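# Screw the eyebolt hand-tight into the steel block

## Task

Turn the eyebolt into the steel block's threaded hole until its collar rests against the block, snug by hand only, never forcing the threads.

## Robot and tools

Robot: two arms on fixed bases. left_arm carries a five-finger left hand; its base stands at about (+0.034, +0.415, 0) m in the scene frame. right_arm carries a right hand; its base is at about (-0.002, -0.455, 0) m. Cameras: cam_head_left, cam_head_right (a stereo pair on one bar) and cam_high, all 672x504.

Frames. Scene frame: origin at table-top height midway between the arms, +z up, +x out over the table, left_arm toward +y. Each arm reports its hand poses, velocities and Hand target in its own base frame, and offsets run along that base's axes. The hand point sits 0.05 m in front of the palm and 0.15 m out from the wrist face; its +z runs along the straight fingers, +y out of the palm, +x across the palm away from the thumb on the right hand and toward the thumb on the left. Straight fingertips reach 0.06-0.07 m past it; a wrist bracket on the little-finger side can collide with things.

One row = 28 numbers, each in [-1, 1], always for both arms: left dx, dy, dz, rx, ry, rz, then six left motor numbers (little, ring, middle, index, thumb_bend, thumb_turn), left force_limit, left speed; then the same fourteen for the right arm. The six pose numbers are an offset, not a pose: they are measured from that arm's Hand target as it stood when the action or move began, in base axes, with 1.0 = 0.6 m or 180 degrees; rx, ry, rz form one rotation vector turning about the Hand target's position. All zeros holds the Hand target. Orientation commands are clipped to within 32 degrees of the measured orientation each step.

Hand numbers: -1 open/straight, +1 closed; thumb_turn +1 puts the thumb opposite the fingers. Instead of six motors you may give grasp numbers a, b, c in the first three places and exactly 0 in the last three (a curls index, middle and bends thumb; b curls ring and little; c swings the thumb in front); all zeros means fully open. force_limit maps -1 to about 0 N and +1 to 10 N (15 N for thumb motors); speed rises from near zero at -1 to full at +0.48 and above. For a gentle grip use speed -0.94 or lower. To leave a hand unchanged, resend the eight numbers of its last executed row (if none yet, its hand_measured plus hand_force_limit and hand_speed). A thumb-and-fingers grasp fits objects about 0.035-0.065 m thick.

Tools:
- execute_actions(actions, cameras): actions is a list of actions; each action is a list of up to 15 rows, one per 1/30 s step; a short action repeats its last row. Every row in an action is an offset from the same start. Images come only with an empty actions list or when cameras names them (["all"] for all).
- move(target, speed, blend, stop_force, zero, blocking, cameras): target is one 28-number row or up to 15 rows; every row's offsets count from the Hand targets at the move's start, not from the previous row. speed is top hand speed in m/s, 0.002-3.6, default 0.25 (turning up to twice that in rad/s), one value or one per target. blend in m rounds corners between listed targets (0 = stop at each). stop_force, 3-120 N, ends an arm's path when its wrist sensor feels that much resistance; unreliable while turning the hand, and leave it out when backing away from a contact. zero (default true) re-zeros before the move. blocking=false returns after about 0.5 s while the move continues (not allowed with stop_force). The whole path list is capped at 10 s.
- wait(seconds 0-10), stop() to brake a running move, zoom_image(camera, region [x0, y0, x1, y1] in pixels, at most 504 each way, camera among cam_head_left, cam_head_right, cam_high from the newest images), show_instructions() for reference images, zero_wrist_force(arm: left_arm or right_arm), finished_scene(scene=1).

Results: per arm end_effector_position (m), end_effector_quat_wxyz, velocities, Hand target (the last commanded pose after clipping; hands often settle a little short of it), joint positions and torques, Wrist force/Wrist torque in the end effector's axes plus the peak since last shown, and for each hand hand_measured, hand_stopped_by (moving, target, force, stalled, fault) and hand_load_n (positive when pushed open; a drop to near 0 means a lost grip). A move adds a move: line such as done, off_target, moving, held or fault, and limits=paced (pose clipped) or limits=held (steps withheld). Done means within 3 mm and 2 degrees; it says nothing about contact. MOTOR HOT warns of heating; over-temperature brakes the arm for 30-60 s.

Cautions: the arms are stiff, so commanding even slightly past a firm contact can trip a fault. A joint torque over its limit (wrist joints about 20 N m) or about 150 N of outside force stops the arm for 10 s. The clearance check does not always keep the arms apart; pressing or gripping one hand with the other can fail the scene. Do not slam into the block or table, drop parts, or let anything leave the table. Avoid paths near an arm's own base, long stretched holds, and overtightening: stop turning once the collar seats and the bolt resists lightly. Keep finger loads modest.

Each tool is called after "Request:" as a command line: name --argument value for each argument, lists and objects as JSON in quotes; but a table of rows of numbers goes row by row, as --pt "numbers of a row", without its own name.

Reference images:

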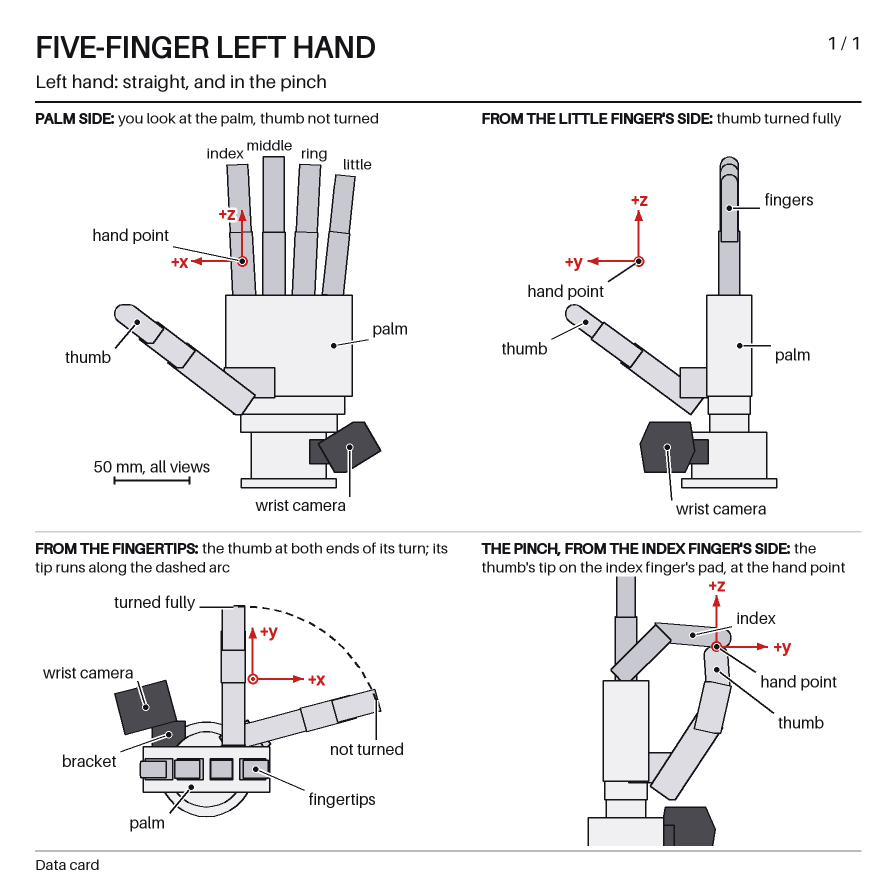

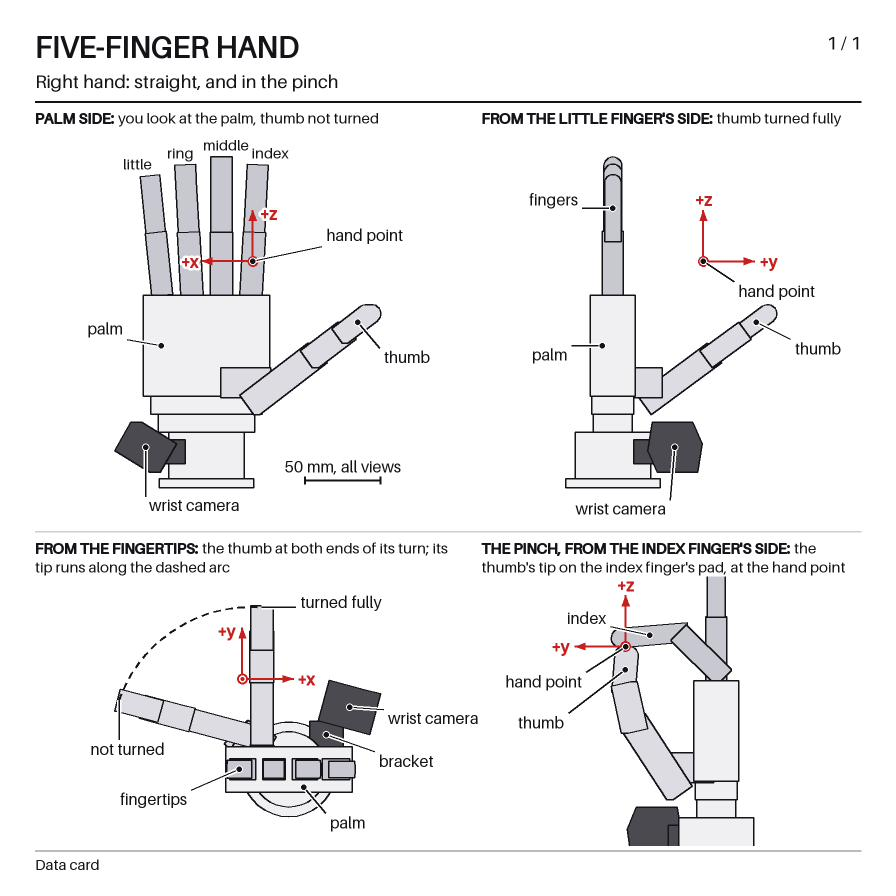

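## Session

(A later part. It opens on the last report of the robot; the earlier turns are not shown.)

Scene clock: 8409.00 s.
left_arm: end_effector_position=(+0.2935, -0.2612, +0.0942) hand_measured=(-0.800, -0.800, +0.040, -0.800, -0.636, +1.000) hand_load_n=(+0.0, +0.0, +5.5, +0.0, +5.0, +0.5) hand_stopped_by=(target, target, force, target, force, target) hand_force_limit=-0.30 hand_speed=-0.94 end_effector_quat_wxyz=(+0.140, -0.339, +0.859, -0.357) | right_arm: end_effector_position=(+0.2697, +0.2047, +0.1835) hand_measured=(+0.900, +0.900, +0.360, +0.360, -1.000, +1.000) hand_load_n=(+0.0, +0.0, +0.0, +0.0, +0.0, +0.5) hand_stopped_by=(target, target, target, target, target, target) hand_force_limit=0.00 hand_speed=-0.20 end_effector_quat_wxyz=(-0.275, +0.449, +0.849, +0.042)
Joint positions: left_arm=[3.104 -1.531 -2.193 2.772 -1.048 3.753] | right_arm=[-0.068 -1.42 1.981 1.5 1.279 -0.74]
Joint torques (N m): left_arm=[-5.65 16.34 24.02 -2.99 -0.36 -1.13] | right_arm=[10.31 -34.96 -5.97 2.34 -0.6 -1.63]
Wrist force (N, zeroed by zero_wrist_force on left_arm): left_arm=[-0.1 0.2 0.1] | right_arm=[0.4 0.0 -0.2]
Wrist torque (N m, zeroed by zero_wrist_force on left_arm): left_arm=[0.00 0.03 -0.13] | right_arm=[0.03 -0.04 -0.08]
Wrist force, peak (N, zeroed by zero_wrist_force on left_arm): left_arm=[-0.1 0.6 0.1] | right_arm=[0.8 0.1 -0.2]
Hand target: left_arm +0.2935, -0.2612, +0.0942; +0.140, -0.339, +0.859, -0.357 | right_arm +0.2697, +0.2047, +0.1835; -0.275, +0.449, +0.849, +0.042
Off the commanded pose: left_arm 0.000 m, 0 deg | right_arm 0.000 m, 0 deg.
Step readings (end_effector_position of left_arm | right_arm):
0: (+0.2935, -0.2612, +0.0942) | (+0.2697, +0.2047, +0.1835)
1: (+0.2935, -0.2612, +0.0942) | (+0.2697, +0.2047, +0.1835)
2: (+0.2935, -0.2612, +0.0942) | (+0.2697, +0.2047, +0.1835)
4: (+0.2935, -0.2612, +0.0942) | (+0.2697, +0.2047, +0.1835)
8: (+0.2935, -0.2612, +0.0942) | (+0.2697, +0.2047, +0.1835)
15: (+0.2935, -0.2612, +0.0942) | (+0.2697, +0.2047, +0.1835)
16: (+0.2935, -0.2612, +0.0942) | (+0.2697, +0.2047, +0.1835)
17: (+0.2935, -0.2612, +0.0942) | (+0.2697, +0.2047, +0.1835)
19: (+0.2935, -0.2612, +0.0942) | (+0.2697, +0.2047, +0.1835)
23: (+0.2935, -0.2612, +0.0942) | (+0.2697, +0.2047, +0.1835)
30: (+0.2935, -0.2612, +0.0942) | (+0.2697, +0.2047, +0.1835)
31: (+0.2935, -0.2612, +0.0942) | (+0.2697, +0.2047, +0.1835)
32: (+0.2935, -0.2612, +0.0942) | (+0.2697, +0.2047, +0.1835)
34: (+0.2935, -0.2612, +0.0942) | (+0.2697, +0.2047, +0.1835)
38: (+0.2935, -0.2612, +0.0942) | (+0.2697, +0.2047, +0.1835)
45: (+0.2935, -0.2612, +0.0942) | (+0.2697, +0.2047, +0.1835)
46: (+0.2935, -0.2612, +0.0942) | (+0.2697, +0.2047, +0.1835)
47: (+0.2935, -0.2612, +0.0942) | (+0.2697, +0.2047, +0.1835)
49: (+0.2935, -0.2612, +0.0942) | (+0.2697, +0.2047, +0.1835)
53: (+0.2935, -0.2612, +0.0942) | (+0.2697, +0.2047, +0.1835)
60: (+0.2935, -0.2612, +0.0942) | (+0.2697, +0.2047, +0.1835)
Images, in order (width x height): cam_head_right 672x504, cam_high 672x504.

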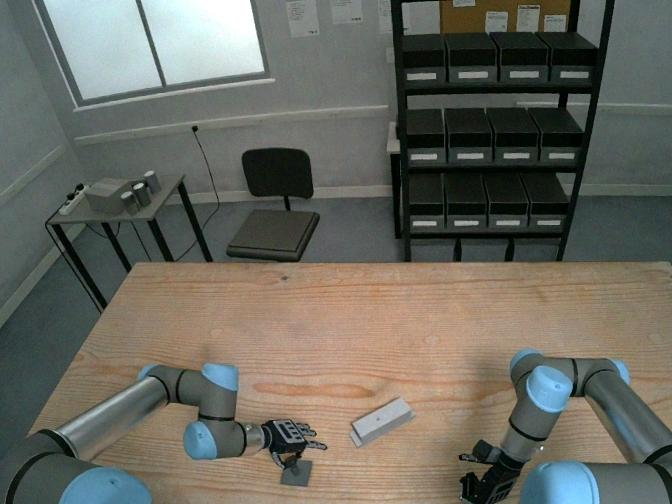

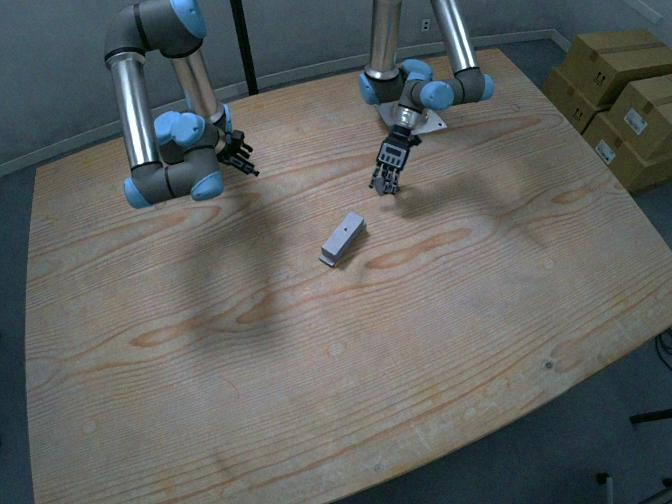

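Request:
execute_actions --actions '[[[0,0,0,0,0,0,-0.8,-0.8,0.4,-0.8,0.15,1,0.25,-0.95,0,0,0,0,0,0,0.9,0.9,0.36,0.36,-1,1,0,-0.2]],[[0,0,0,0,0,0,-0.8,-0.8,0.4,-0.8,0.15,1,0.25,-0.95,0,0,0,0,0,0,0.9,0.9,0.36,0.36,-1,1,0,-0.2]],[[0,0,0,0,0,0,-0.8,-0.8,0.4,-0.8,0.15,1,0.25,-0.95,0,0,0,0,0,0,0.9,0.9,0.36,0.36,-1,1,0,-0.2]],[[0,0,0,0,0,0,-0.8,-0.8,0.4,-0.8,0.15,1,0.25,-0.95,0,0,0,0,0,0,0.9,0.9,0.36,0.36,-1,1,0,-0.2]]]'

Request:
zero_wrist_force --arm "left_arm"

Request:
move --target '[0,0,0.0333,0,0,0,-0.8,-0.8,0.4,-0.8,0.15,1,0.25,-0.95,0,0,0,0,0,0,0.9,0.9,0.36,0.36,-1,1,0,-0.2]' --speed 0.03

Request:
move --target '[0,0,0.075,0,0,0,-0.8,-0.8,0.4,-0.8,0.15,1,0.25,-0.95,0,0,0,0,0,0,0.9,0.9,0.36,0.36,-1,1,0,-0.2]' --speed 0.05 --cameras '["cam_head_right", "cam_high"]'

Request:
zoom_image --camera "cam_head_right" --region '[255, 424, 325, 494]'

Scene clock: 8426.90 s.
left_arm: end_effector_position=(+0.2935, -0.2612, +0.0942) hand_measured=(-0.800, -0.800, +0.042, -0.800, -0.622, +1.000) hand_load_n=(+0.0, +0.0, +10.5, +0.0, +9.5, +1.0) hand_stopped_by=(target, target, force, target, force, target) hand_force_limit=0.25 hand_speed=-0.95 end_effector_quat_wxyz=(+0.140, -0.339, +0.859, -0.357) | right_arm: end_effector_position=(+0.2697, +0.2047, +0.1835) hand_measured=(+0.900, +0.900, +0.360, +0.360, -1.000, +1.000) hand_load_n=(+0.0, +0.0, +0.0, +0.5, +0.0, +0.0) hand_stopped_by=(target, target, target, target, target, target) hand_force_limit=0.00 hand_speed=-0.20 end_effector_quat_wxyz=(-0.275, +0.449, +0.849, +0.042)
Joint positions: left_arm=[3.104 -1.531 -2.193 2.772 -1.048 3.753] | right_arm=[-0.068 -1.42 1.981 1.5 1.279 -0.74]
Joint torques (N m): left_arm=[-5.09 13.51 22.11 -2.76 -0.61 -1.09] | right_arm=[9.93 -34.22 -5.68 2.28 -0.72 -1.59]
Wrist force (N, zeroed by zero_wrist_force on left_arm): left_arm=[0.0 0.3 0.2] | right_arm=[0.5 -0.2 -0.3]
Wrist torque (N m, zeroed by zero_wrist_force on left_arm): left_arm=[0.00 0.02 -0.13] | right_arm=[0.01 -0.04 -0.08]
Wrist force, peak (N, zeroed by zero_wrist_force on left_arm): left_arm=[-0.1 0.5 0.5] | right_arm=[0.7 0.0 -0.4]
Hand target: left_arm +0.2935, -0.2612, +0.0942; +0.140, -0.339, +0.859, -0.357 | right_arm +0.2697, +0.2047, +0.1835; -0.275, +0.449, +0.849, +0.042
Off the commanded pose: left_arm 0.000 m, 0 deg | right_arm 0.000 m, 0 deg.
Step readings (end_effector_position of left_arm | right_arm):
0: (+0.2935, -0.2612, +0.0942) | (+0.2697, +0.2047, +0.1835)
1: (+0.2935, -0.2612, +0.0942) | (+0.2697, +0.2047, +0.1835)
2: (+0.2935, -0.2612, +0.0942) | (+0.2697, +0.2047, +0.1835)
4: (+0.2935, -0.2612, +0.0942) | (+0.2697, +0.2047, +0.1835)
8: (+0.2935, -0.2612, +0.0942) | (+0.2697, +0.2047, +0.1835)
15: (+0.2935, -0.2612, +0.0942) | (+0.2697, +0.2047, +0.1835)
16: (+0.2935, -0.2612, +0.0942) | (+0.2697, +0.2047, +0.1835)
17: (+0.2935, -0.2612, +0.0942) | (+0.2697, +0.2047, +0.1835)
19: (+0.2935, -0.2612, +0.0942) | (+0.2697, +0.2047, +0.1835)
23: (+0.2935, -0.2612, +0.0942) | (+0.2697, +0.2047, +0.1835)
30: (+0.2935, -0.2612, +0.0942) | (+0.2697, +0.2047, +0.1835)
31: (+0.2935, -0.2612, +0.0942) | (+0.2697, +0.2047, +0.1835)
32: (+0.2935, -0.2612, +0.0942) | (+0.2697, +0.2047, +0.1835)
34: (+0.2935, -0.2612, +0.0942) | (+0.2697, +0.2047, +0.1835)
38: (+0.2935, -0.2612, +0.0942) | (+0.2697, +0.2047, +0.1835)
45: (+0.2935, -0.2612, +0.0942) | (+0.2697, +0.2047, +0.1835)
46: (+0.2935, -0.2612, +0.0942) | (+0.2697, +0.2047, +0.1835)
47: (+0.2935, -0.2612, +0.0942) | (+0.2697, +0.2047, +0.1835)
49: (+0.2935, -0.2612, +0.0942) | (+0.2697, +0.2047, +0.1835)
53: (+0.2935, -0.2612, +0.0942) | (+0.2697, +0.2047, +0.1835)
60: (+0.2935, -0.2612, +0.0942) | (+0.2697, +0.2047, +0.1835)

Wrist force sensor zeroed.

Scene clock: 8427.87 s.
left_arm: end_effector_position=(+0.2935, -0.2612, +0.1143) hand_measured=(-0.800, -0.800, +0.042, -0.800, -0.622, +1.000) hand_load_n=(+0.0, +0.0, +10.5, +0.0, +9.0, +1.0) hand_stopped_by=(target, target, force, target, force, target) hand_force_limit=0.25 hand_speed=-0.95 end_effector_quat_wxyz=(+0.141, -0.339, +0.859, -0.357) end_effector_velocity=(+0.001, +0.000, -0.001) end_effector_angular_velocity=(+0.000, -0.003, +0.002) | right_arm: end_effector_position=(+0.2697, +0.2047, +0.1835) hand_measured=(+0.900, +0.900, +0.360, +0.360, -1.000, +1.000) hand_load_n=(+0.0, +0.0, +0.0, +0.0, +0.0, +0.5) hand_stopped_by=(target, target, target, target, target, target) hand_force_limit=0.00 hand_speed=-0.20 end_effector_quat_wxyz=(-0.275, +0.449, +0.849, +0.042)
Joint positions: left_arm=[3.104 -1.501 -2.161 2.709 -1.048 3.753] | right_arm=[-0.068 -1.42 1.981 1.5 1.279 -0.74]
Joint velocities: left_arm=[0.001 -0.002 -0.001 0.006 0 -0.001] | right_arm=[within noise]
Joint torques (N m): left_arm=[-4.38 4.97 6.16 1.72 -0.8 1.08] | right_arm=[10.33 -34.43 -5.71 2.37 -0.58 -1.56]
Wrist force (N, zeroed by zero_wrist_force on left_arm): left_arm=[-0.1 0.0 0.1] | right_arm=[0.6 -0.1 -0.4]
Wrist torque (N m, zeroed by zero_wrist_force on left_arm): left_arm=[-0.03 0.01 0.00] | right_arm=[0.04 -0.06 -0.07]
Wrist force, peak (N, zeroed by zero_wrist_force on left_arm): left_arm=[-0.1 0.6 0.1] | right_arm=[0.6 0.2 -0.4]
Hand target: left_arm +0.2935, -0.2612, +0.1142; +0.140, -0.339, +0.859, -0.357 | right_arm +0.2697, +0.2047, +0.1835; -0.275, +0.449, +0.849, +0.042
Off the commanded pose: left_arm 0.000 m, 0 deg | right_arm 0.000 m, 0 deg.
move: done

Scene clock: 8429.10 s.
left_arm: end_effector_position=(+0.2935, -0.2613, +0.1593) hand_measured=(-0.800, -0.800, +0.042, -0.800, -0.622, +1.000) hand_load_n=(+0.0, +0.0, +10.5, -0.5, +9.5, +1.0) hand_stopped_by=(target, target, force, target, force, target) hand_force_limit=0.25 hand_speed=-0.95 end_effector_quat_wxyz=(+0.141, -0.339, +0.859, -0.357) | right_arm: end_effector_position=(+0.2697, +0.2047, +0.1835) hand_measured=(+0.900, +0.900, +0.360, +0.360, -1.000, +1.000) hand_load_n=(+0.5, +0.5, +0.0, +0.0, +0.0, +0.0) hand_stopped_by=(target, target, target, target, target, target) hand_force_limit=0.00 hand_speed=-0.20 end_effector_quat_wxyz=(-0.275, +0.449, +0.849, +0.042)
Joint positions: left_arm=[3.104 -1.446 -2.082 2.576 -1.048 3.753] | right_arm=[-0.068 -1.42 1.981 1.5 1.279 -0.74]
Joint torques (N m): left_arm=[6.61 4.37 8.71 1.62 0.3 1.45] | right_arm=[10.22 -34.48 -5.81 2.26 -0.82 -1.51]
Wrist force (N, zeroed by zero_wrist_force on left_arm): left_arm=[0.0 0.1 0.0] | right_arm=[0.4 -0.2 -0.3]
Wrist torque (N m, zeroed by zero_wrist_force on left_arm): left_arm=[0.00 -0.01 -0.01] | right_arm=[0.01 -0.04 -0.08]
Wrist force, peak (N, zeroed by zero_wrist_force on left_arm): left_arm=[0.0 1.3 0.7] | right_arm=[0.6 -0.1 -0.4]
Hand target: left_arm +0.2935, -0.2612, +0.1592; +0.140, -0.339, +0.859, -0.357 | right_arm +0.2697, +0.2047, +0.1835; -0.275, +0.449, +0.849, +0.042
Off the commanded pose: left_arm 0.000 m, 0 deg | right_arm 0.000 m, 0 deg.
move: done
Images, in order (width x height): cam_head_right 672x504, cam_high 672x504.

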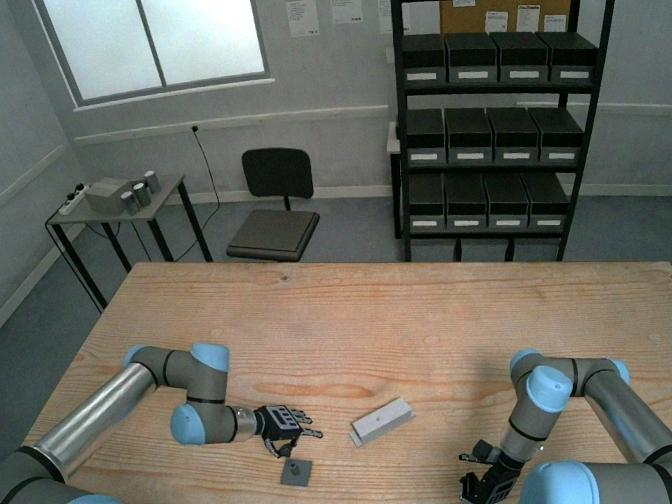

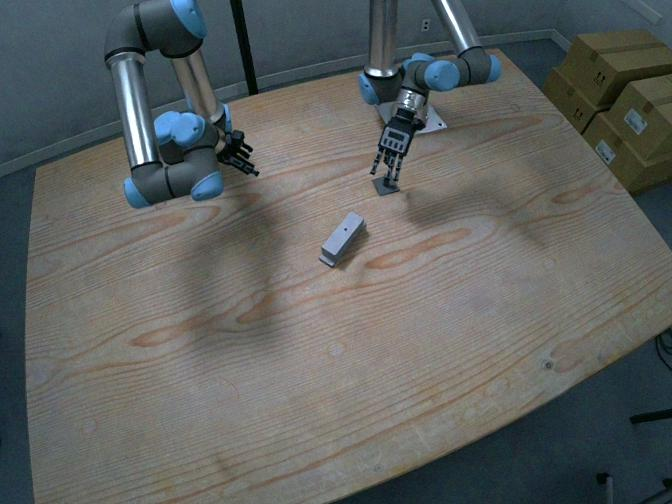

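Scaled by 7.200 from the camera's 672x504 image, which has a finer 960x720 frame.

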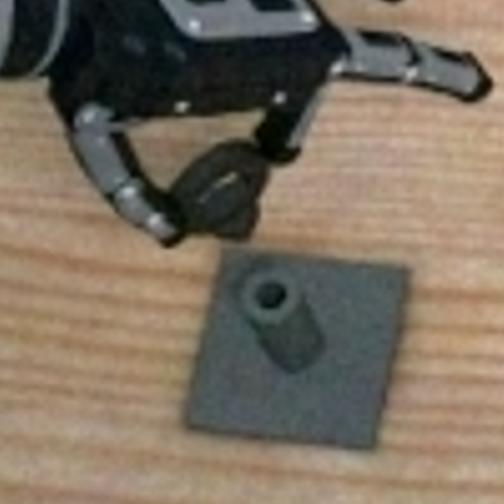

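Request:
move --pt "0 0 0.07 0 0 0 -0.8 -0.8 0.4 -0.8 0.15 1 0.25 -0.95 0 0 0 0 0 0 0.9 0.9 0.36 0.36 -1 1 0 -0.2" --pt "0.2417 -0.25 0.07 0 0 0.2944 -0.8 -0.8 0.4 -0.8 0.15 1 0.25 -0.95 0 0 0 0 0 0 0.9 0.9 0.36 0.36 -1 1 0 -0.2" --speed 0.2 --blend 0.01

Request:
move --target '[0.0425,-0.051,-0.04,0,0,0.3,-0.8,-0.8,0.4,-0.8,0.15,1,0.25,-0.95,0,0,0,0,0,0,0.9,0.9,0.36,0.36,-1,1,0,-0.2]' --speed 0.2 --cameras '["cam_head_right", "cam_high", "cam_head_left"]'

Scene clock: 8478.10 s.
left_arm: end_effector_position=(+0.4384, -0.4113, +0.2012) hand_measured=(-0.800, -0.800, +0.042, -0.800, -0.622, +1.000) hand_load_n=(+0.0, +0.0, +10.0, +0.0, +9.5, +1.0) hand_stopped_by=(target, target, force, target, force, target) hand_force_limit=0.25 hand_speed=-0.95 end_effector_quat_wxyz=(-0.285, +0.687, -0.618, +0.256) | right_arm: end_effector_position=(+0.2697, +0.2047, +0.1835) hand_measured=(+0.900, +0.900, +0.360, +0.360, -1.000, +1.000) hand_load_n=(+0.0, +0.0, +0.0, +0.0, +0.0, +0.5) hand_stopped_by=(target, target, target, target, target, target) hand_force_limit=0.00 hand_speed=-0.20 end_effector_quat_wxyz=(-0.275, +0.449, +0.849, +0.042)
Joint positions: left_arm=[2.495 -1.99 -1.334 2.385 -2.075 2.558] | right_arm=[-0.068 -1.42 1.981 1.5 1.279 -0.74]
Joint torques (N m): left_arm=[6.46 29.11 26.67 -0.42 -2.33 -1.17] | right_arm=[10.08 -34.84 -5.88 2.23 -0.65 -1.6]
Wrist force (N, zeroed by zero_wrist_force on left_arm): left_arm=[0.3 0.1 0.4] | right_arm=[0.5 0.0 -0.2]
Wrist torque (N m, zeroed by zero_wrist_force on left_arm): left_arm=[-0.03 -0.07 0.10] | right_arm=[0.03 -0.05 -0.07]
Wrist force, peak (N, zeroed by zero_wrist_force on left_arm): left_arm=[-2.2 -1.3 -1.4] | right_arm=[0.8 0.0 -0.4]
Hand target: left_arm +0.4385, -0.4112, +0.2012; -0.285, +0.687, -0.618, +0.256 | right_arm +0.2697, +0.2047, +0.1835; -0.275, +0.449, +0.849, +0.042
Off the commanded pose: left_arm 0.000 m, 0 deg | right_arm 0.000 m, 0 deg.
move: done

Scene clock: 8480.97 s.
left_arm: end_effector_position=(+0.4640, -0.4419, +0.1771) hand_measured=(-0.800, -0.800, +0.042, -0.800, -0.622, +1.000) hand_load_n=(+0.0, +0.0, +10.0, +0.0, +9.0, +1.0) hand_stopped_by=(target, target, force, target, force, target) hand_force_limit=0.25 hand_speed=-0.95 end_effector_quat_wxyz=(-0.370, +0.892, -0.239, +0.099) end_effector_velocity=(+0.001, +0.000, +0.000) end_effector_angular_velocity=(+0.000, -0.004, +0.004) | right_arm: end_effector_position=(+0.2697, +0.2047, +0.1835) hand_measured=(+0.900, +0.900, +0.360, +0.360, -1.000, +1.000) hand_load_n=(+0.0, +0.0, +0.0, +0.0, +0.0, +0.0) hand_stopped_by=(target, target, target, target, target, target) hand_force_limit=0.00 hand_speed=-0.20 end_effector_quat_wxyz=(-0.275, +0.449, +0.849, +0.042)
Joint positions: left_arm=[2.373 -2.536 -0.686 1.413 -2.328 1.23] | right_arm=[-0.068 -1.42 1.981 1.5 1.279 -0.74]
Joint velocities: left_arm=[0.001 -0.001 0.001 0 -0.002 -0.005] | right_arm=[within noise]
Joint torques (N m): left_arm=[-8.73 61.99 15.45 -3.24 -2.58 -1.22] | right_arm=[10.31 -33.98 -6.3 2.37 -0.65 -1.51]
Wrist force (N, zeroed by zero_wrist_force on left_arm): left_arm=[0.0 0.2 -0.5] | right_arm=[0.4 0.0 -0.4]
Wrist torque (N m, zeroed by zero_wrist_force on left_arm): left_arm=[0.02 -0.03 0.12] | right_arm=[0.04 -0.03 -0.08]
Wrist force, peak (N, zeroed by zero_wrist_force on left_arm): left_arm=[-0.7 -0.9 1.0] | right_arm=[0.7 -0.2 -0.1]
Hand target: left_arm +0.4640, -0.4418, +0.1772; -0.370, +0.892, -0.239, +0.099 | right_arm +0.2697, +0.2047, +0.1835; -0.275, +0.449, +0.849, +0.042
Off the commanded pose: left_arm 0.000 m, 0 deg | right_arm 0.000 m, 0 deg.
move: done

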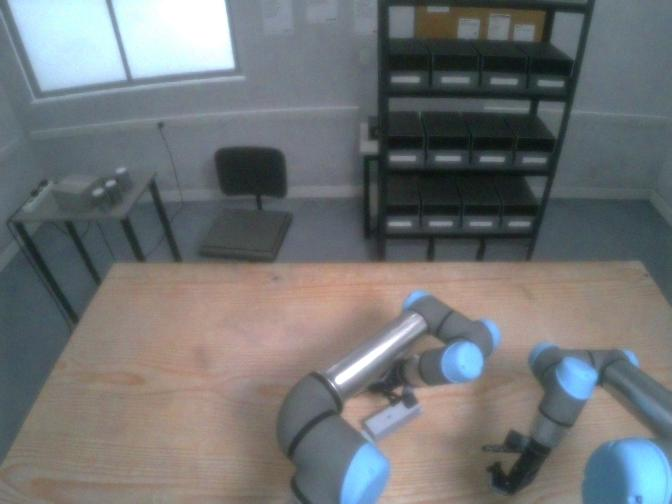

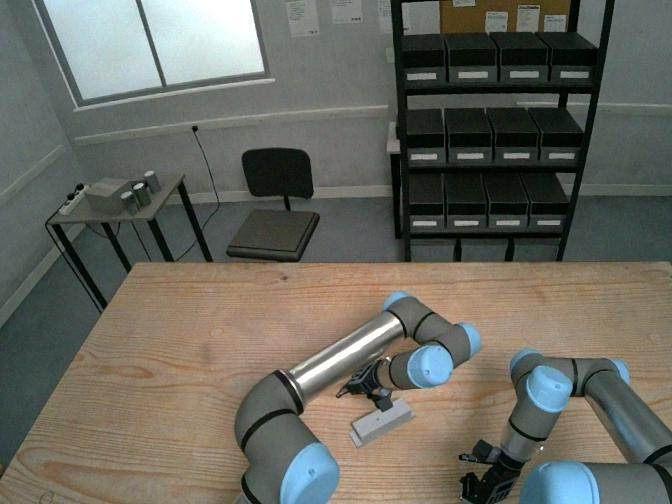

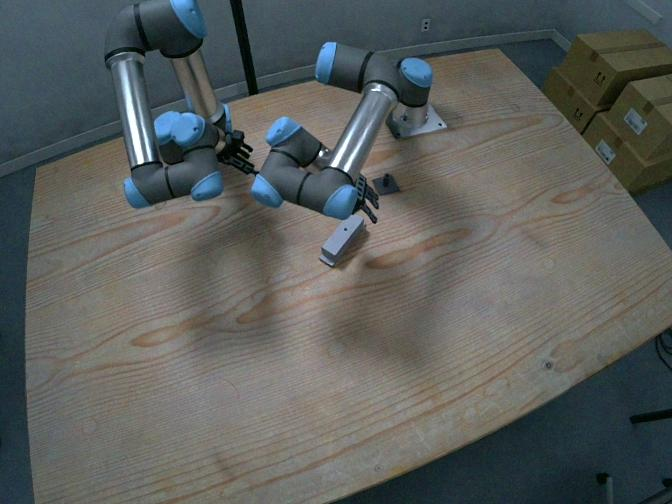

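Request:
move --target '[0,0,-0.0867,0,0,0,-0.8,-0.8,0.4,-0.8,0.15,1,0.25,-0.95,0,0,0,0,0,0,0.9,0.9,0.36,0.36,-1,1,0,-0.2]' --speed 0.1 --cameras '["cam_head_right", "cam_high"]'

Request:
zoom_image --camera "cam_high" --region '[320, 185, 390, 255]'

Request:
zoom_image --camera "cam_head_right" --region '[330, 360, 420, 450]'

Scene clock: 8497.27 s.
left_arm: end_effector_position=(+0.4639, -0.4418, +0.1250) hand_measured=(-0.800, -0.800, +0.042, -0.800, -0.622, +1.000) hand_load_n=(+0.0, +0.0, +10.0, +0.5, +9.5, +1.0) hand_stopped_by=(target, target, force, target, force, target) hand_force_limit=0.25 hand_speed=-0.95 end_effector_quat_wxyz=(-0.370, +0.892, -0.239, +0.099) | right_arm: end_effector_position=(+0.2697, +0.2047, +0.1835) hand_measured=(+0.900, +0.900, +0.360, +0.360, -1.000, +1.000) hand_load_n=(+0.0, +0.0, +0.0, +0.0, +0.0, +0.0) hand_stopped_by=(target, target, target, target, target, target) hand_force_limit=0.00 hand_speed=-0.20 end_effector_quat_wxyz=(-0.275, +0.449, +0.849, +0.042)
Joint positions: left_arm=[2.373 -2.561 -0.773 1.524 -2.328 1.23] | right_arm=[-0.068 -1.42 1.981 1.5 1.279 -0.74]
Joint torques (N m): left_arm=[6.01 66.75 30.13 -4.43 -0.49 1.03] | right_arm=[10.13 -34.65 -5.97 2.15 -0.71 -1.6]
Wrist force (N, zeroed by zero_wrist_force on left_arm): left_arm=[0.0 0.0 -0.2] | right_arm=[0.3 -0.2 -0.2]
Wrist torque (N m, zeroed by zero_wrist_force on left_arm): left_arm=[-0.02 -0.03 0.16] | right_arm=[0.00 -0.02 -0.09]
Wrist force, peak (N, zeroed by zero_wrist_force on left_arm): left_arm=[-0.4 1.3 1.0] | right_arm=[0.8 -0.2 -0.3]
Hand target: left_arm +0.4640, -0.4418, +0.1252; -0.370, +0.892, -0.239, +0.099 | right_arm +0.2697, +0.2047, +0.1835; -0.275, +0.449, +0.849, +0.042
Off the commanded pose: left_arm 0.000 m, 0 deg | right_arm 0.000 m, 0 deg.
move: done
Images, in order (width x height): cam_head_right 672x504, cam_high 672x504.

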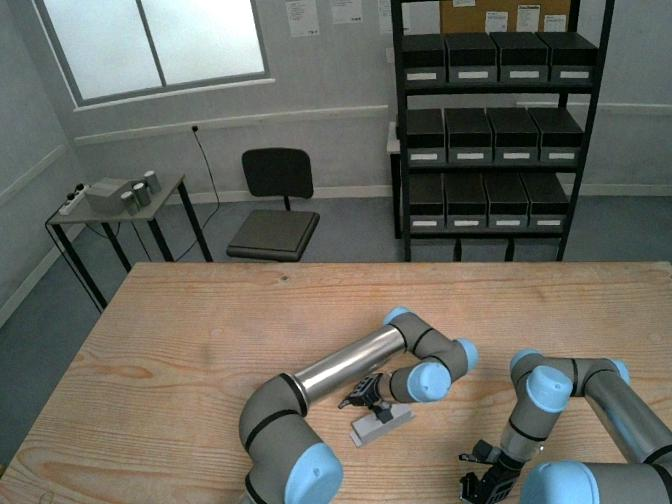

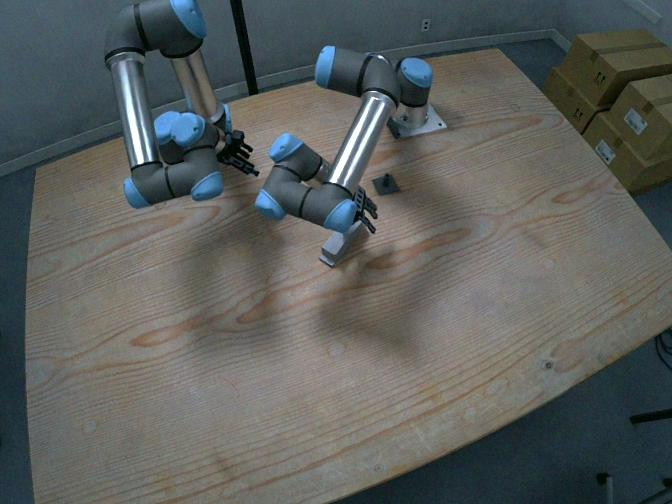

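Scaled by 7.200 from the camera's 672x504 image, which has a finer 960x720 frame.

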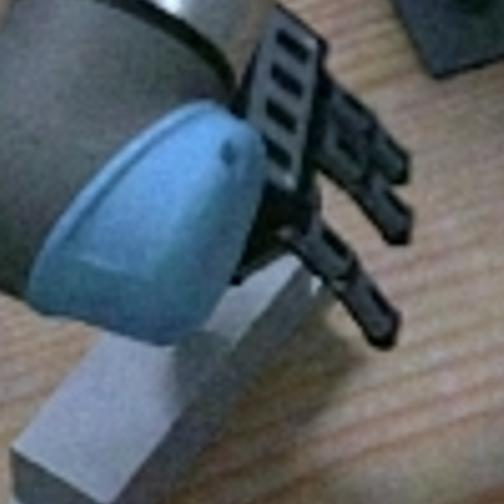

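Scaled by 5.600 from the camera's 672x504 image, which has a finer 960x720 frame.

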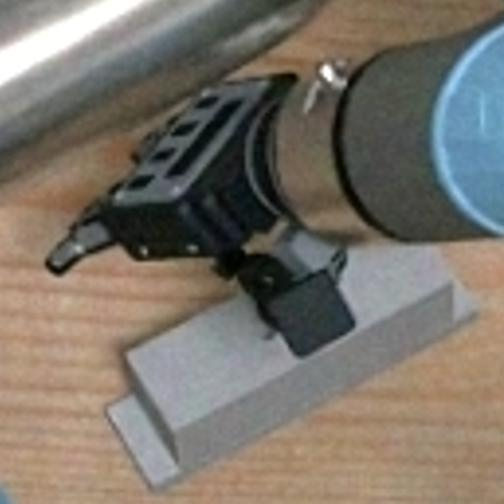

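Request:
move --target '[0,0,-0.035,0,0,0,-0.8,-0.8,0.4,-0.8,0.15,1,0.25,-0.95,0,0,0,0,0,0,0.9,0.9,0.36,0.36,-1,1,0,-0.2]' --speed 0.008 --stop_force 3 --cameras '["cam_head_right"]'

Request:
zoom_image --camera "cam_head_right" --region '[355, 395, 405, 445]'

Scene clock: 8510.90 s.
left_arm: end_effector_position=(+0.4640, -0.4418, +0.1161) hand_measured=(-0.800, -0.800, +0.042, -0.800, -0.622, +1.000) hand_load_n=(+0.0, +0.0, +9.5, +0.0, +9.0, +0.0) hand_stopped_by=(target, target, force, target, force, target) hand_force_limit=0.25 hand_speed=-0.95 end_effector_quat_wxyz=(-0.370, +0.892, -0.239, +0.099) | right_arm: end_effector_position=(+0.2697, +0.2047, +0.1835) hand_measured=(+0.900, +0.900, +0.360, +0.360, -1.000, +1.000) hand_load_n=(+0.0, +0.0, +0.0, +0.0, +0.0, +0.0) hand_stopped_by=(target, target, target, target, target, target) hand_force_limit=0.00 hand_speed=-0.20 end_effector_quat_wxyz=(-0.275, +0.449, +0.849, +0.042)
Joint positions: left_arm=[2.373 -2.567 -0.785 1.542 -2.328 1.23] | right_arm=[-0.068 -1.42 1.981 1.5 1.279 -0.74]
Joint torques (N m): left_arm=[7.98 63.17 29.42 -5.01 0.04 -0.8] | right_arm=[10.27 -34.22 -5.95 2.18 -0.69 -1.62]
Wrist force (N, zeroed by zero_wrist_force on left_arm): left_arm=[-0.1 -4.0 -3.3] | right_arm=[0.6 0.0 -0.1]
Wrist torque (N m, zeroed by zero_wrist_force on left_arm): left_arm=[-0.20 -0.09 0.25] | right_arm=[0.03 -0.07 -0.07]
Wrist force, peak (N, zeroed by zero_wrist_force on left_arm): left_arm=[-0.4 -6.8 -4.9] | right_arm=[0.8 0.0 -0.2]
Hand target: left_arm +0.4640, -0.4418, +0.1161; -0.370, +0.892, -0.239, +0.099 (not the last commanded pose) | right_arm +0.2697, +0.2047, +0.1835; -0.275, +0.449, +0.849, +0.042
Off the commanded pose: left_arm 0.012 m, 0 deg | right_arm 0.000 m, 0 deg.
move: contact (left_arm)
Images, in order (width x height): cam_head_right 672x504.

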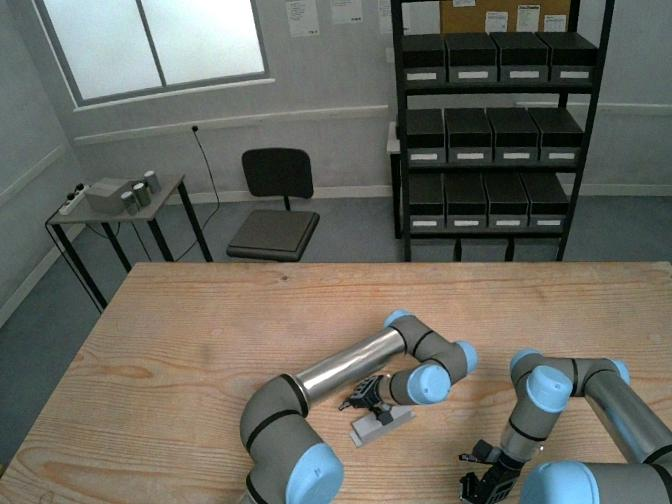

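Scaled by 10.080 from the camera's 672x504 image, which has a finer 960x720 frame.

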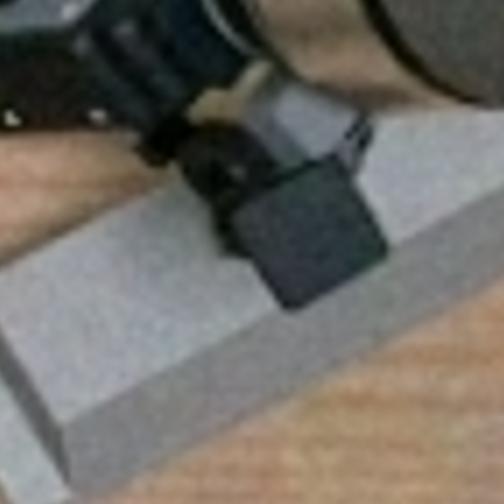

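Request:
move --target '[0.0025,0,0.0083,0,0,0,-0.8,-0.8,0.4,-0.8,0.15,1,0.25,-0.95,0,0,0,0,0,0,0.9,0.9,0.36,0.36,-1,1,0,-0.2]' --speed 0.03

Request:
move --target '[0,0,-0.02,0,0,0,-0.8,-0.8,0.4,-0.8,0.15,1,0.25,-0.95,0,0,0,0,0,0,0.9,0.9,0.36,0.36,-1,1,0,-0.2]' --speed 0.006 --stop_force 3

Request:
move --target '[-0.005,0,0.0083,0,0,0,-0.8,-0.8,0.4,-0.8,0.15,1,0.25,-0.95,0,0,0,0,0,0,0.9,0.9,0.36,0.36,-1,1,0,-0.2]' --speed 0.03

Request:
move --target '[0,0,-0.02,0,0,0,-0.8,-0.8,0.4,-0.8,0.15,1,0.25,-0.95,0,0,0,0,0,0,0.9,0.9,0.36,0.36,-1,1,0,-0.2]' --speed 0.006 --stop_force 3

Request:
move --target '[0.0025,0.0025,0.0083,0,0,0,-0.8,-0.8,0.4,-0.8,0.15,1,0.25,-0.95,0,0,0,0,0,0,0.9,0.9,0.36,0.36,-1,1,0,-0.2]' --speed 0.03

Request:
move --target '[0,0,-0.02,0,0,0,-0.8,-0.8,0.4,-0.8,0.15,1,0.25,-0.95,0,0,0,0,0,0,0.9,0.9,0.36,0.36,-1,1,0,-0.2]' --speed 0.006 --stop_force 3

Request:
move --target '[0,-0.005,0.0083,0,0,0,-0.8,-0.8,0.4,-0.8,0.15,1,0.25,-0.95,0,0,0,0,0,0,0.9,0.9,0.36,0.36,-1,1,0,-0.2]' --speed 0.03

Request:
move --target '[0,0,-0.02,0,0,0,-0.8,-0.8,0.4,-0.8,0.15,1,0.25,-0.95,0,0,0,0,0,0,0.9,0.9,0.36,0.36,-1,1,0,-0.2]' --speed 0.006 --stop_force 3

Scene clock: 8539.17 s.
left_arm: end_effector_position=(+0.4655, -0.4418, +0.1212) hand_measured=(-0.800, -0.800, +0.042, -0.800, -0.622, +1.000) hand_load_n=(+0.0, +0.0, +10.0, +0.0, +9.5, +1.0) hand_stopped_by=(target, target, force, target, force, target) hand_force_limit=0.25 hand_speed=-0.95 end_effector_quat_wxyz=(-0.370, +0.892, -0.239, +0.099) | right_arm: end_effector_position=(+0.2697, +0.2047, +0.1835) hand_measured=(+0.900, +0.900, +0.360, +0.360, -1.000, +1.000) hand_load_n=(+0.0, +0.0, +0.0, +0.0, +0.0, +0.0) hand_stopped_by=(target, target, target, target, target, target) hand_force_limit=0.00 hand_speed=-0.20 end_effector_quat_wxyz=(-0.275, +0.449, +0.849, +0.042)
Joint positions: left_arm=[2.375 -2.566 -0.772 1.53 -2.328 1.232] | right_arm=[-0.068 -1.42 1.981 1.5 1.279 -0.74]
Joint torques (N m): left_arm=[5.53 64.27 17.46 -2.92 -2.65 0.7] | right_arm=[9.95 -33.88 -6.31 2.22 -0.66 -1.53]
Wrist force (N, zeroed by zero_wrist_force on left_arm): left_arm=[0.0 0.2 0.0] | right_arm=[0.3 -0.1 -0.2]
Wrist torque (N m, zeroed by zero_wrist_force on left_arm): left_arm=[0.00 -0.03 0.16] | right_arm=[0.02 -0.02 -0.09]
Wrist force, peak (N, zeroed by zero_wrist_force on left_arm): left_arm=[-0.3 -4.3 -3.2] | right_arm=[0.8 0.0 -0.3]
Hand target: left_arm +0.4655, -0.4418, +0.1210; -0.370, +0.892, -0.239, +0.099 | right_arm +0.2697, +0.2047, +0.1835; -0.275, +0.449, +0.849, +0.042
Off the commanded pose: left_arm 0.000 m, 0 deg | right_arm 0.000 m, 0 deg.
move: done

Scene clock: 8541.37 s.
left_arm: end_effector_position=(+0.4655, -0.4418, +0.1161) hand_measured=(-0.800, -0.800, +0.042, -0.800, -0.622, +1.000) hand_load_n=(+0.0, +0.0, +9.5, +0.0, +9.0, +0.5) hand_stopped_by=(target, target, force, target, force, target) hand_force_limit=0.25 hand_speed=-0.95 end_effector_quat_wxyz=(-0.370, +0.892, -0.239, +0.099) | right_arm: end_effector_position=(+0.2697, +0.2047, +0.1835) hand_measured=(+0.900, +0.900, +0.360, +0.360, -1.000, +1.000) hand_load_n=(+0.0, +0.0, +0.0, +0.0, +0.0, +0.0) hand_stopped_by=(target, target, target, target, target, target) hand_force_limit=0.00 hand_speed=-0.20 end_effector_quat_wxyz=(-0.275, +0.449, +0.849, +0.042)
Joint positions: left_arm=[2.375 -2.57 -0.779 1.54 -2.328 1.232] | right_arm=[-0.068 -1.42 1.981 1.5 1.279 -0.74]
Joint torques (N m): left_arm=[-2.42 63.76 30.29 -4.86 -2.08 -1.15] | right_arm=[11.2 -34.39 -6.25 2.21 -0.64 -1.55]
Wrist force (N, zeroed by zero_wrist_force on left_arm): left_arm=[-0.4 -3.5 -3.0] | right_arm=[0.4 0.1 -0.3]
Wrist torque (N m, zeroed by zero_wrist_force on left_arm): left_arm=[-0.18 -0.04 0.21] | right_arm=[0.05 -0.04 -0.07]
Wrist force, peak (N, zeroed by zero_wrist_force on left_arm): left_arm=[-0.4 -5.2 -4.0] | right_arm=[0.7 -0.1 -0.4]
Hand target: left_arm +0.4655, -0.4418, +0.1161; -0.370, +0.892, -0.239, +0.099 (not the last commanded pose) | right_arm +0.2697, +0.2047, +0.1835; -0.275, +0.449, +0.849, +0.042
Off the commanded pose: left_arm 0.007 m, 0 deg | right_arm 0.000 m, 0 deg.
move: contact (left_arm)

Scene clock: 8542.07 s.
left_arm: end_effector_position=(+0.4624, -0.4418, +0.1212) hand_measured=(-0.800, -0.800, +0.042, -0.800, -0.622, +1.000) hand_load_n=(+0.0, +0.0, +10.5, +0.0, +9.0, +1.0) hand_stopped_by=(target, target, force, target, force, target) hand_force_limit=0.25 hand_speed=-0.95 end_effector_quat_wxyz=(-0.370, +0.892, -0.239, +0.099) | right_arm: end_effector_position=(+0.2697, +0.2047, +0.1835) hand_measured=(+0.900, +0.900, +0.360, +0.360, -1.000, +1.000) hand_load_n=(+0.0, +0.0, +0.5, +0.0, +0.0, +0.0) hand_stopped_by=(target, target, target, target, target, target) hand_force_limit=0.00 hand_speed=-0.20 end_effector_quat_wxyz=(-0.275, +0.449, +0.849, +0.042)
Joint positions: left_arm=[2.372 -2.56 -0.784 1.533 -2.327 1.228] | right_arm=[-0.068 -1.42 1.981 1.5 1.279 -0.74]
Joint torques (N m): left_arm=[-4.86 51.43 13.18 -3.99 0.55 -0.45] | right_arm=[9.97 -34.05 -5.85 2.1 -0.79 -1.56]
Wrist force (N, zeroed by zero_wrist_force on left_arm): left_arm=[-0.1 0.1 -0.1] | right_arm=[0.5 -0.1 -0.3]
Wrist torque (N m, zeroed by zero_wrist_force on left_arm): left_arm=[-0.01 -0.01 0.15] | right_arm=[0.03 -0.05 -0.08]
Wrist force, peak (N, zeroed by zero_wrist_force on left_arm): left_arm=[-0.3 -3.5 -2.9] | right_arm=[0.8 0.0 -0.2]
Hand target: left_arm +0.4625, -0.4418, +0.1210; -0.370, +0.892, -0.239, +0.099 | right_arm +0.2697, +0.2047, +0.1835; -0.275, +0.449, +0.849, +0.042
Off the commanded pose: left_arm 0.000 m, 0 deg | right_arm 0.000 m, 0 deg.
move: done

Scene clock: 8544.27 s.
left_arm: end_effector_position=(+0.4625, -0.4418, +0.1161) hand_measured=(-0.800, -0.800, +0.042, -0.800, -0.622, +1.000) hand_load_n=(+0.0, +0.0, +9.5, +0.0, +9.5, +0.5) hand_stopped_by=(target, target, force, target, force, target) hand_force_limit=0.25 hand_speed=-0.95 end_effector_quat_wxyz=(-0.370, +0.892, -0.239, +0.099) | right_arm: end_effector_position=(+0.2697, +0.2047, +0.1835) hand_measured=(+0.900, +0.900, +0.360, +0.360, -1.000, +1.000) hand_load_n=(+0.0, +0.0, +0.0, +0.0, +0.0, +0.0) hand_stopped_by=(target, target, target, target, target, target) hand_force_limit=0.00 hand_speed=-0.20 end_effector_quat_wxyz=(-0.275, +0.449, +0.849, +0.042)
Joint positions: left_arm=[2.372 -2.564 -0.79 1.543 -2.327 1.228] | right_arm=[-0.068 -1.42 1.981 1.5 1.279 -0.74]
Joint torques (N m): left_arm=[5.29 62.81 29.74 -4.62 -0.74 1.17] | right_arm=[10.1 -34.08 -6.2 2.14 -0.75 -1.58]
Wrist force (N, zeroed by zero_wrist_force on left_arm): left_arm=[-0.4 -3.9 -3.2] | right_arm=[0.4 0.1 -0.3]
Wrist torque (N m, zeroed by zero_wrist_force on left_arm): left_arm=[-0.19 -0.05 0.23] | right_arm=[0.06 -0.03 -0.08]
Wrist force, peak (N, zeroed by zero_wrist_force on left_arm): left_arm=[-0.1 -5.4 -3.9] | right_arm=[0.7 -0.1 -0.4]
Hand target: left_arm +0.4625, -0.4418, +0.1161; -0.370, +0.892, -0.239, +0.099 (not the last commanded pose) | right_arm +0.2697, +0.2047, +0.1835; -0.275, +0.449, +0.849, +0.042
Off the commanded pose: left_arm 0.007 m, 0 deg | right_arm 0.000 m, 0 deg.
move: contact (left_arm)

Scene clock: 8544.97 s.
left_arm: end_effector_position=(+0.4640, -0.4403, +0.1212) hand_measured=(-0.800, -0.800, +0.042, -0.800, -0.622, +1.000) hand_load_n=(+0.0, +0.0, +10.0, +0.0, +9.0, +1.0) hand_stopped_by=(target, target, force, target, force, target) hand_force_limit=0.25 hand_speed=-0.95 end_effector_quat_wxyz=(-0.370, +0.892, -0.239, +0.099) | right_arm: end_effector_position=(+0.2697, +0.2047, +0.1835) hand_measured=(+0.900, +0.900, +0.360, +0.360, -1.000, +1.000) hand_load_n=(+0.0, +0.0, +0.0, +0.0, +0.0, +0.5) hand_stopped_by=(target, target, target, target, target, target) hand_force_limit=0.00 hand_speed=-0.20 end_effector_quat_wxyz=(-0.275, +0.449, +0.849, +0.042)
Joint positions: left_arm=[2.375 -2.559 -0.786 1.537 -2.328 1.232] | right_arm=[-0.068 -1.42 1.981 1.5 1.279 -0.74]
Joint torques (N m): left_arm=[3.84 57.44 26.55 -4.06 -2.39 0.42] | right_arm=[10.43 -33.75 -6.55 2.03 -0.52 -1.58]
Wrist force (N, zeroed by zero_wrist_force on left_arm): left_arm=[0.1 0.1 -0.1] | right_arm=[0.7 0.0 -0.1]
Wrist torque (N m, zeroed by zero_wrist_force on left_arm): left_arm=[0.00 -0.05 0.16] | right_arm=[0.03 -0.08 -0.07]
Wrist force, peak (N, zeroed by zero_wrist_force on left_arm): left_arm=[-0.2 -4.0 -2.7] | right_arm=[0.7 0.0 -0.3]
Hand target: left_arm +0.4640, -0.4403, +0.1210; -0.370, +0.892, -0.239, +0.099 | right_arm +0.2697, +0.2047, +0.1835; -0.275, +0.449, +0.849, +0.042
Off the commanded pose: left_arm 0.000 m, 0 deg | right_arm 0.000 m, 0 deg.
move: done

Scene clock: 8547.17 s.
left_arm: end_effector_position=(+0.4640, -0.4403, +0.1160) hand_measured=(-0.800, -0.800, +0.042, -0.800, -0.622, +1.000) hand_load_n=(+0.0, +0.0, +9.5, +0.0, +9.0, +0.5) hand_stopped_by=(target, target, force, target, force, target) hand_force_limit=0.25 hand_speed=-0.95 end_effector_quat_wxyz=(-0.370, +0.892, -0.239, +0.099) | right_arm: end_effector_position=(+0.2697, +0.2047, +0.1835) hand_measured=(+0.900, +0.900, +0.360, +0.360, -1.000, +1.000) hand_load_n=(+0.0, +0.0, +0.0, +0.0, +0.0, +0.0) hand_stopped_by=(target, target, target, target, target, target) hand_force_limit=0.00 hand_speed=-0.20 end_effector_quat_wxyz=(-0.275, +0.449, +0.849, +0.042)
Joint positions: left_arm=[2.375 -2.563 -0.792 1.547 -2.328 1.232] | right_arm=[-0.068 -1.42 1.981 1.5 1.279 -0.74]
Joint torques (N m): left_arm=[-7.22 62.74 29.69 -4.67 -0.82 -1.12] | right_arm=[10.5 -35.07 -5.72 2.19 -0.72 -1.41]
Wrist force (N, zeroed by zero_wrist_force on left_arm): left_arm=[-0.4 -3.6 -3.1] | right_arm=[0.4 0.0 -0.5]
Wrist torque (N m, zeroed by zero_wrist_force on left_arm): left_arm=[-0.19 -0.06 0.23] | right_arm=[0.06 -0.03 -0.08]
Wrist force, peak (N, zeroed by zero_wrist_force on left_arm): left_arm=[-0.1 -5.3 -3.8] | right_arm=[0.7 0.0 -0.2]
Hand target: left_arm +0.4640, -0.4403, +0.1160; -0.370, +0.892, -0.239, +0.099 (not the last commanded pose) | right_arm +0.2697, +0.2047, +0.1835; -0.275, +0.449, +0.849, +0.042
Off the commanded pose: left_arm 0.007 m, 0 deg | right_arm 0.000 m, 0 deg.
move: contact (left_arm)

Scene clock: 8547.90 s.
left_arm: end_effector_position=(+0.4640, -0.4434, +0.1211) hand_measured=(-0.800, -0.800, +0.042, -0.800, -0.622, +1.000) hand_load_n=(+0.0, +0.0, +10.0, +0.0, +9.0, +1.0) hand_stopped_by=(target, target, force, target, force, target) hand_force_limit=0.25 hand_speed=-0.95 end_effector_quat_wxyz=(-0.370, +0.892, -0.239, +0.099) | right_arm: end_effector_position=(+0.2697, +0.2047, +0.1835) hand_measured=(+0.900, +0.900, +0.360, +0.360, -1.000, +1.000) hand_load_n=(+0.5, +0.0, +0.0, +0.0, +0.0, +0.5) hand_stopped_by=(target, target, target, target, target, target) hand_force_limit=0.00 hand_speed=-0.20 end_effector_quat_wxyz=(-0.275, +0.449, +0.849, +0.042)
Joint positions: left_arm=[2.371 -2.568 -0.77 1.527 -2.327 1.228] | right_arm=[-0.068 -1.42 1.981 1.5 1.279 -0.74]
Joint torques (N m): left_arm=[-3.64 42.04 9.41 -0.19 0.28 -0.21] | right_arm=[10.09 -34.61 -5.49 2.22 -0.71 -1.61]
Wrist force (N, zeroed by zero_wrist_force on left_arm): left_arm=[0.0 0.2 0.2] | right_arm=[0.5 0.0 -0.4]
Wrist torque (N m, zeroed by zero_wrist_force on left_arm): left_arm=[0.00 -0.02 0.15] | right_arm=[0.04 -0.05 -0.07]
Wrist force, peak (N, zeroed by zero_wrist_force on left_arm): left_arm=[-0.1 -3.9 -3.0] | right_arm=[0.7 -0.2 -0.3]
Hand target: left_arm +0.4640, -0.4433, +0.1210; -0.370, +0.892, -0.239, +0.099 | right_arm +0.2697, +0.2047, +0.1835; -0.275, +0.449, +0.849, +0.042
Off the commanded pose: left_arm 0.000 m, 0 deg | right_arm 0.000 m, 0 deg.
move: done

Scene clock: 8550.07 s.
left_arm: end_effector_position=(+0.4640, -0.4433, +0.1161) hand_measured=(-0.800, -0.800, +0.042, -0.800, -0.622, +1.000) hand_load_n=(+0.0, +0.0, +9.5, +0.0, +9.5, +0.0) hand_stopped_by=(target, target, force, target, force, target) hand_force_limit=0.25 hand_speed=-0.95 end_effector_quat_wxyz=(-0.370, +0.892, -0.239, +0.099) | right_arm: end_effector_position=(+0.2697, +0.2047, +0.1835) hand_measured=(+0.900, +0.900, +0.360, +0.360, -1.000, +1.000) hand_load_n=(+0.0, +0.0, +0.0, +0.0, +0.0, +0.5) hand_stopped_by=(target, target, target, target, target, target) hand_force_limit=0.00 hand_speed=-0.20 end_effector_quat_wxyz=(-0.275, +0.449, +0.849, +0.042)
Joint positions: left_arm=[2.371 -2.571 -0.777 1.537 -2.327 1.228] | right_arm=[-0.068 -1.42 1.981 1.5 1.279 -0.74]
Joint torques (N m): left_arm=[4.25 63.5 30.25 -4.73 -0.94 1.08] | right_arm=[10.65 -34.59 -6.53 2.18 -0.71 -1.42]
Wrist force (N, zeroed by zero_wrist_force on left_arm): left_arm=[-0.3 -4.1 -3.1] | right_arm=[0.5 0.0 -0.2]
Wrist torque (N m, zeroed by zero_wrist_force on left_arm): left_arm=[-0.22 -0.07 0.24] | right_arm=[0.04 -0.05 -0.07]
Wrist force, peak (N, zeroed by zero_wrist_force on left_arm): left_arm=[-0.4 -5.6 -4.0] | right_arm=[0.8 0.0 -0.5]
Hand target: left_arm +0.4640, -0.4433, +0.1161; -0.370, +0.892, -0.239, +0.099 (not the last commanded pose) | right_arm +0.2697, +0.2047, +0.1835; -0.275, +0.449, +0.849, +0.042
Off the commanded pose: left_arm 0.007 m, 0 deg | right_arm 0.000 m, 0 deg.
move: contact (left_arm)

Request:
execute_actions --actions '[]' --cameras '["cam_head_right", "cam_head_left"]'

Request:
zoom_image --camera "cam_head_right" --region '[364, 404, 392, 432]'

Request:
zoom_image --camera "cam_head_left" --region '[370, 400, 410, 440]'

Scene clock: 8562.00 s.
left_arm: end_effector_position=(+0.4640, -0.4433, +0.1161) hand_measured=(-0.800, -0.800, +0.042, -0.800, -0.622, +1.000) hand_load_n=(+0.0, +0.0, +9.5, +0.0, +9.5, +0.5) hand_stopped_by=(target, target, force, target, force, target) hand_force_limit=0.25 hand_speed=-0.95 end_effector_quat_wxyz=(-0.370, +0.892, -0.239, +0.099) | right_arm: end_effector_position=(+0.2697, +0.2047, +0.1835) hand_measured=(+0.900, +0.900, +0.360, +0.360, -1.000, +1.000) hand_load_n=(+0.5, +0.0, +0.0, +0.0, +0.0, +0.0) hand_stopped_by=(target, target, target, target, target, target) hand_force_limit=0.00 hand_speed=-0.20 end_effector_quat_wxyz=(-0.275, +0.449, +0.849, +0.042)
Joint positions: left_arm=[2.371 -2.571 -0.777 1.537 -2.327 1.228] | right_arm=[-0.068 -1.42 1.981 1.5 1.279 -0.74]
Joint velocities: within noise
Joint torques (N m): left_arm=[-1.88 63.42 29.55 -4.77 -1.12 0.59] | right_arm=[11.1 -34.53 -5.9 2.14 -0.62 -1.62]
Wrist force (N, zeroed by zero_wrist_force on left_arm): left_arm=[-0.4 -4.1 -3.2] | right_arm=[0.7 -0.1 -0.3]
Wrist torque (N m, zeroed by zero_wrist_force on left_arm): left_arm=[-0.21 -0.05 0.23] | right_arm=[0.02 -0.07 -0.07]
Wrist force, peak (N, zeroed by zero_wrist_force on left_arm): left_arm=[-0.2 -4.3 -3.5] | right_arm=[0.7 -0.2 -0.5]
Hand target: left_arm +0.4640, -0.4433, +0.1161; -0.370, +0.892, -0.239, +0.099 (not the last commanded pose) | right_arm +0.2697, +0.2047, +0.1835; -0.275, +0.449, +0.849, +0.042
Off the commanded pose: left_arm 0.007 m, 0 deg | right_arm 0.000 m, 0 deg.
Images, in order (width x height): cam_head_left 672x504, cam_head_right 672x504.

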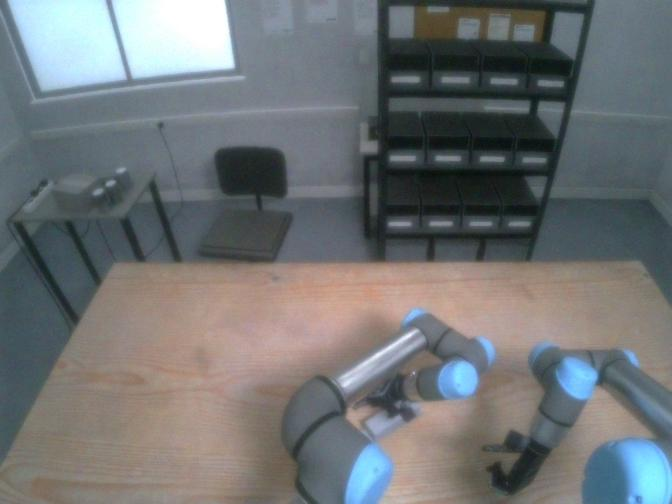

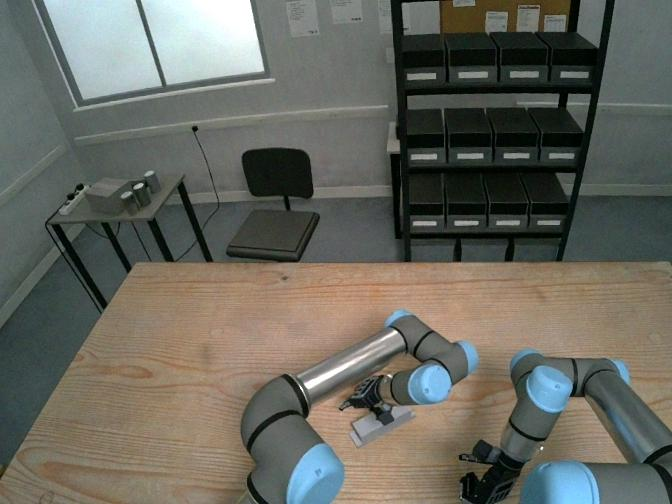

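Scaled by 18.000 from the camera's 672x504 image, which has a finer 960x720 frame.

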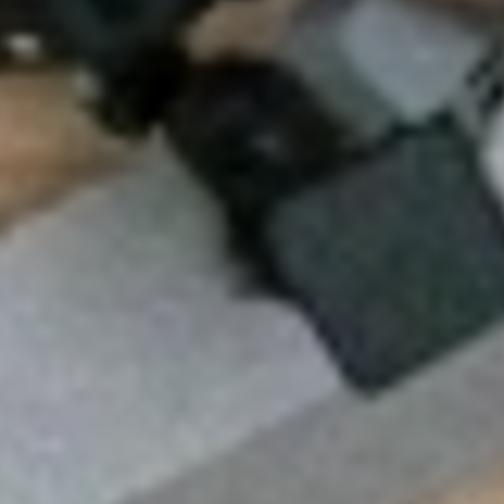

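Scaled by 12.600 from the camera's 672x504 image, which has a finer 960x720 frame.

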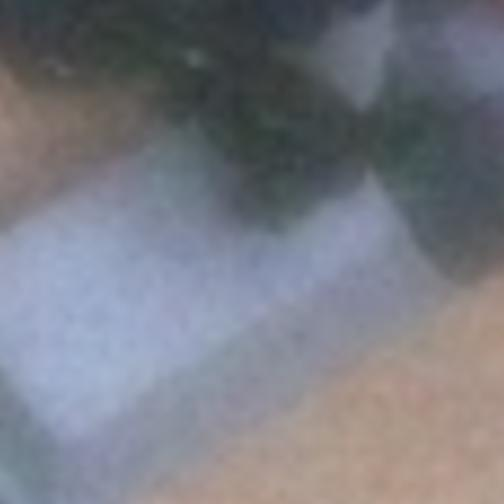

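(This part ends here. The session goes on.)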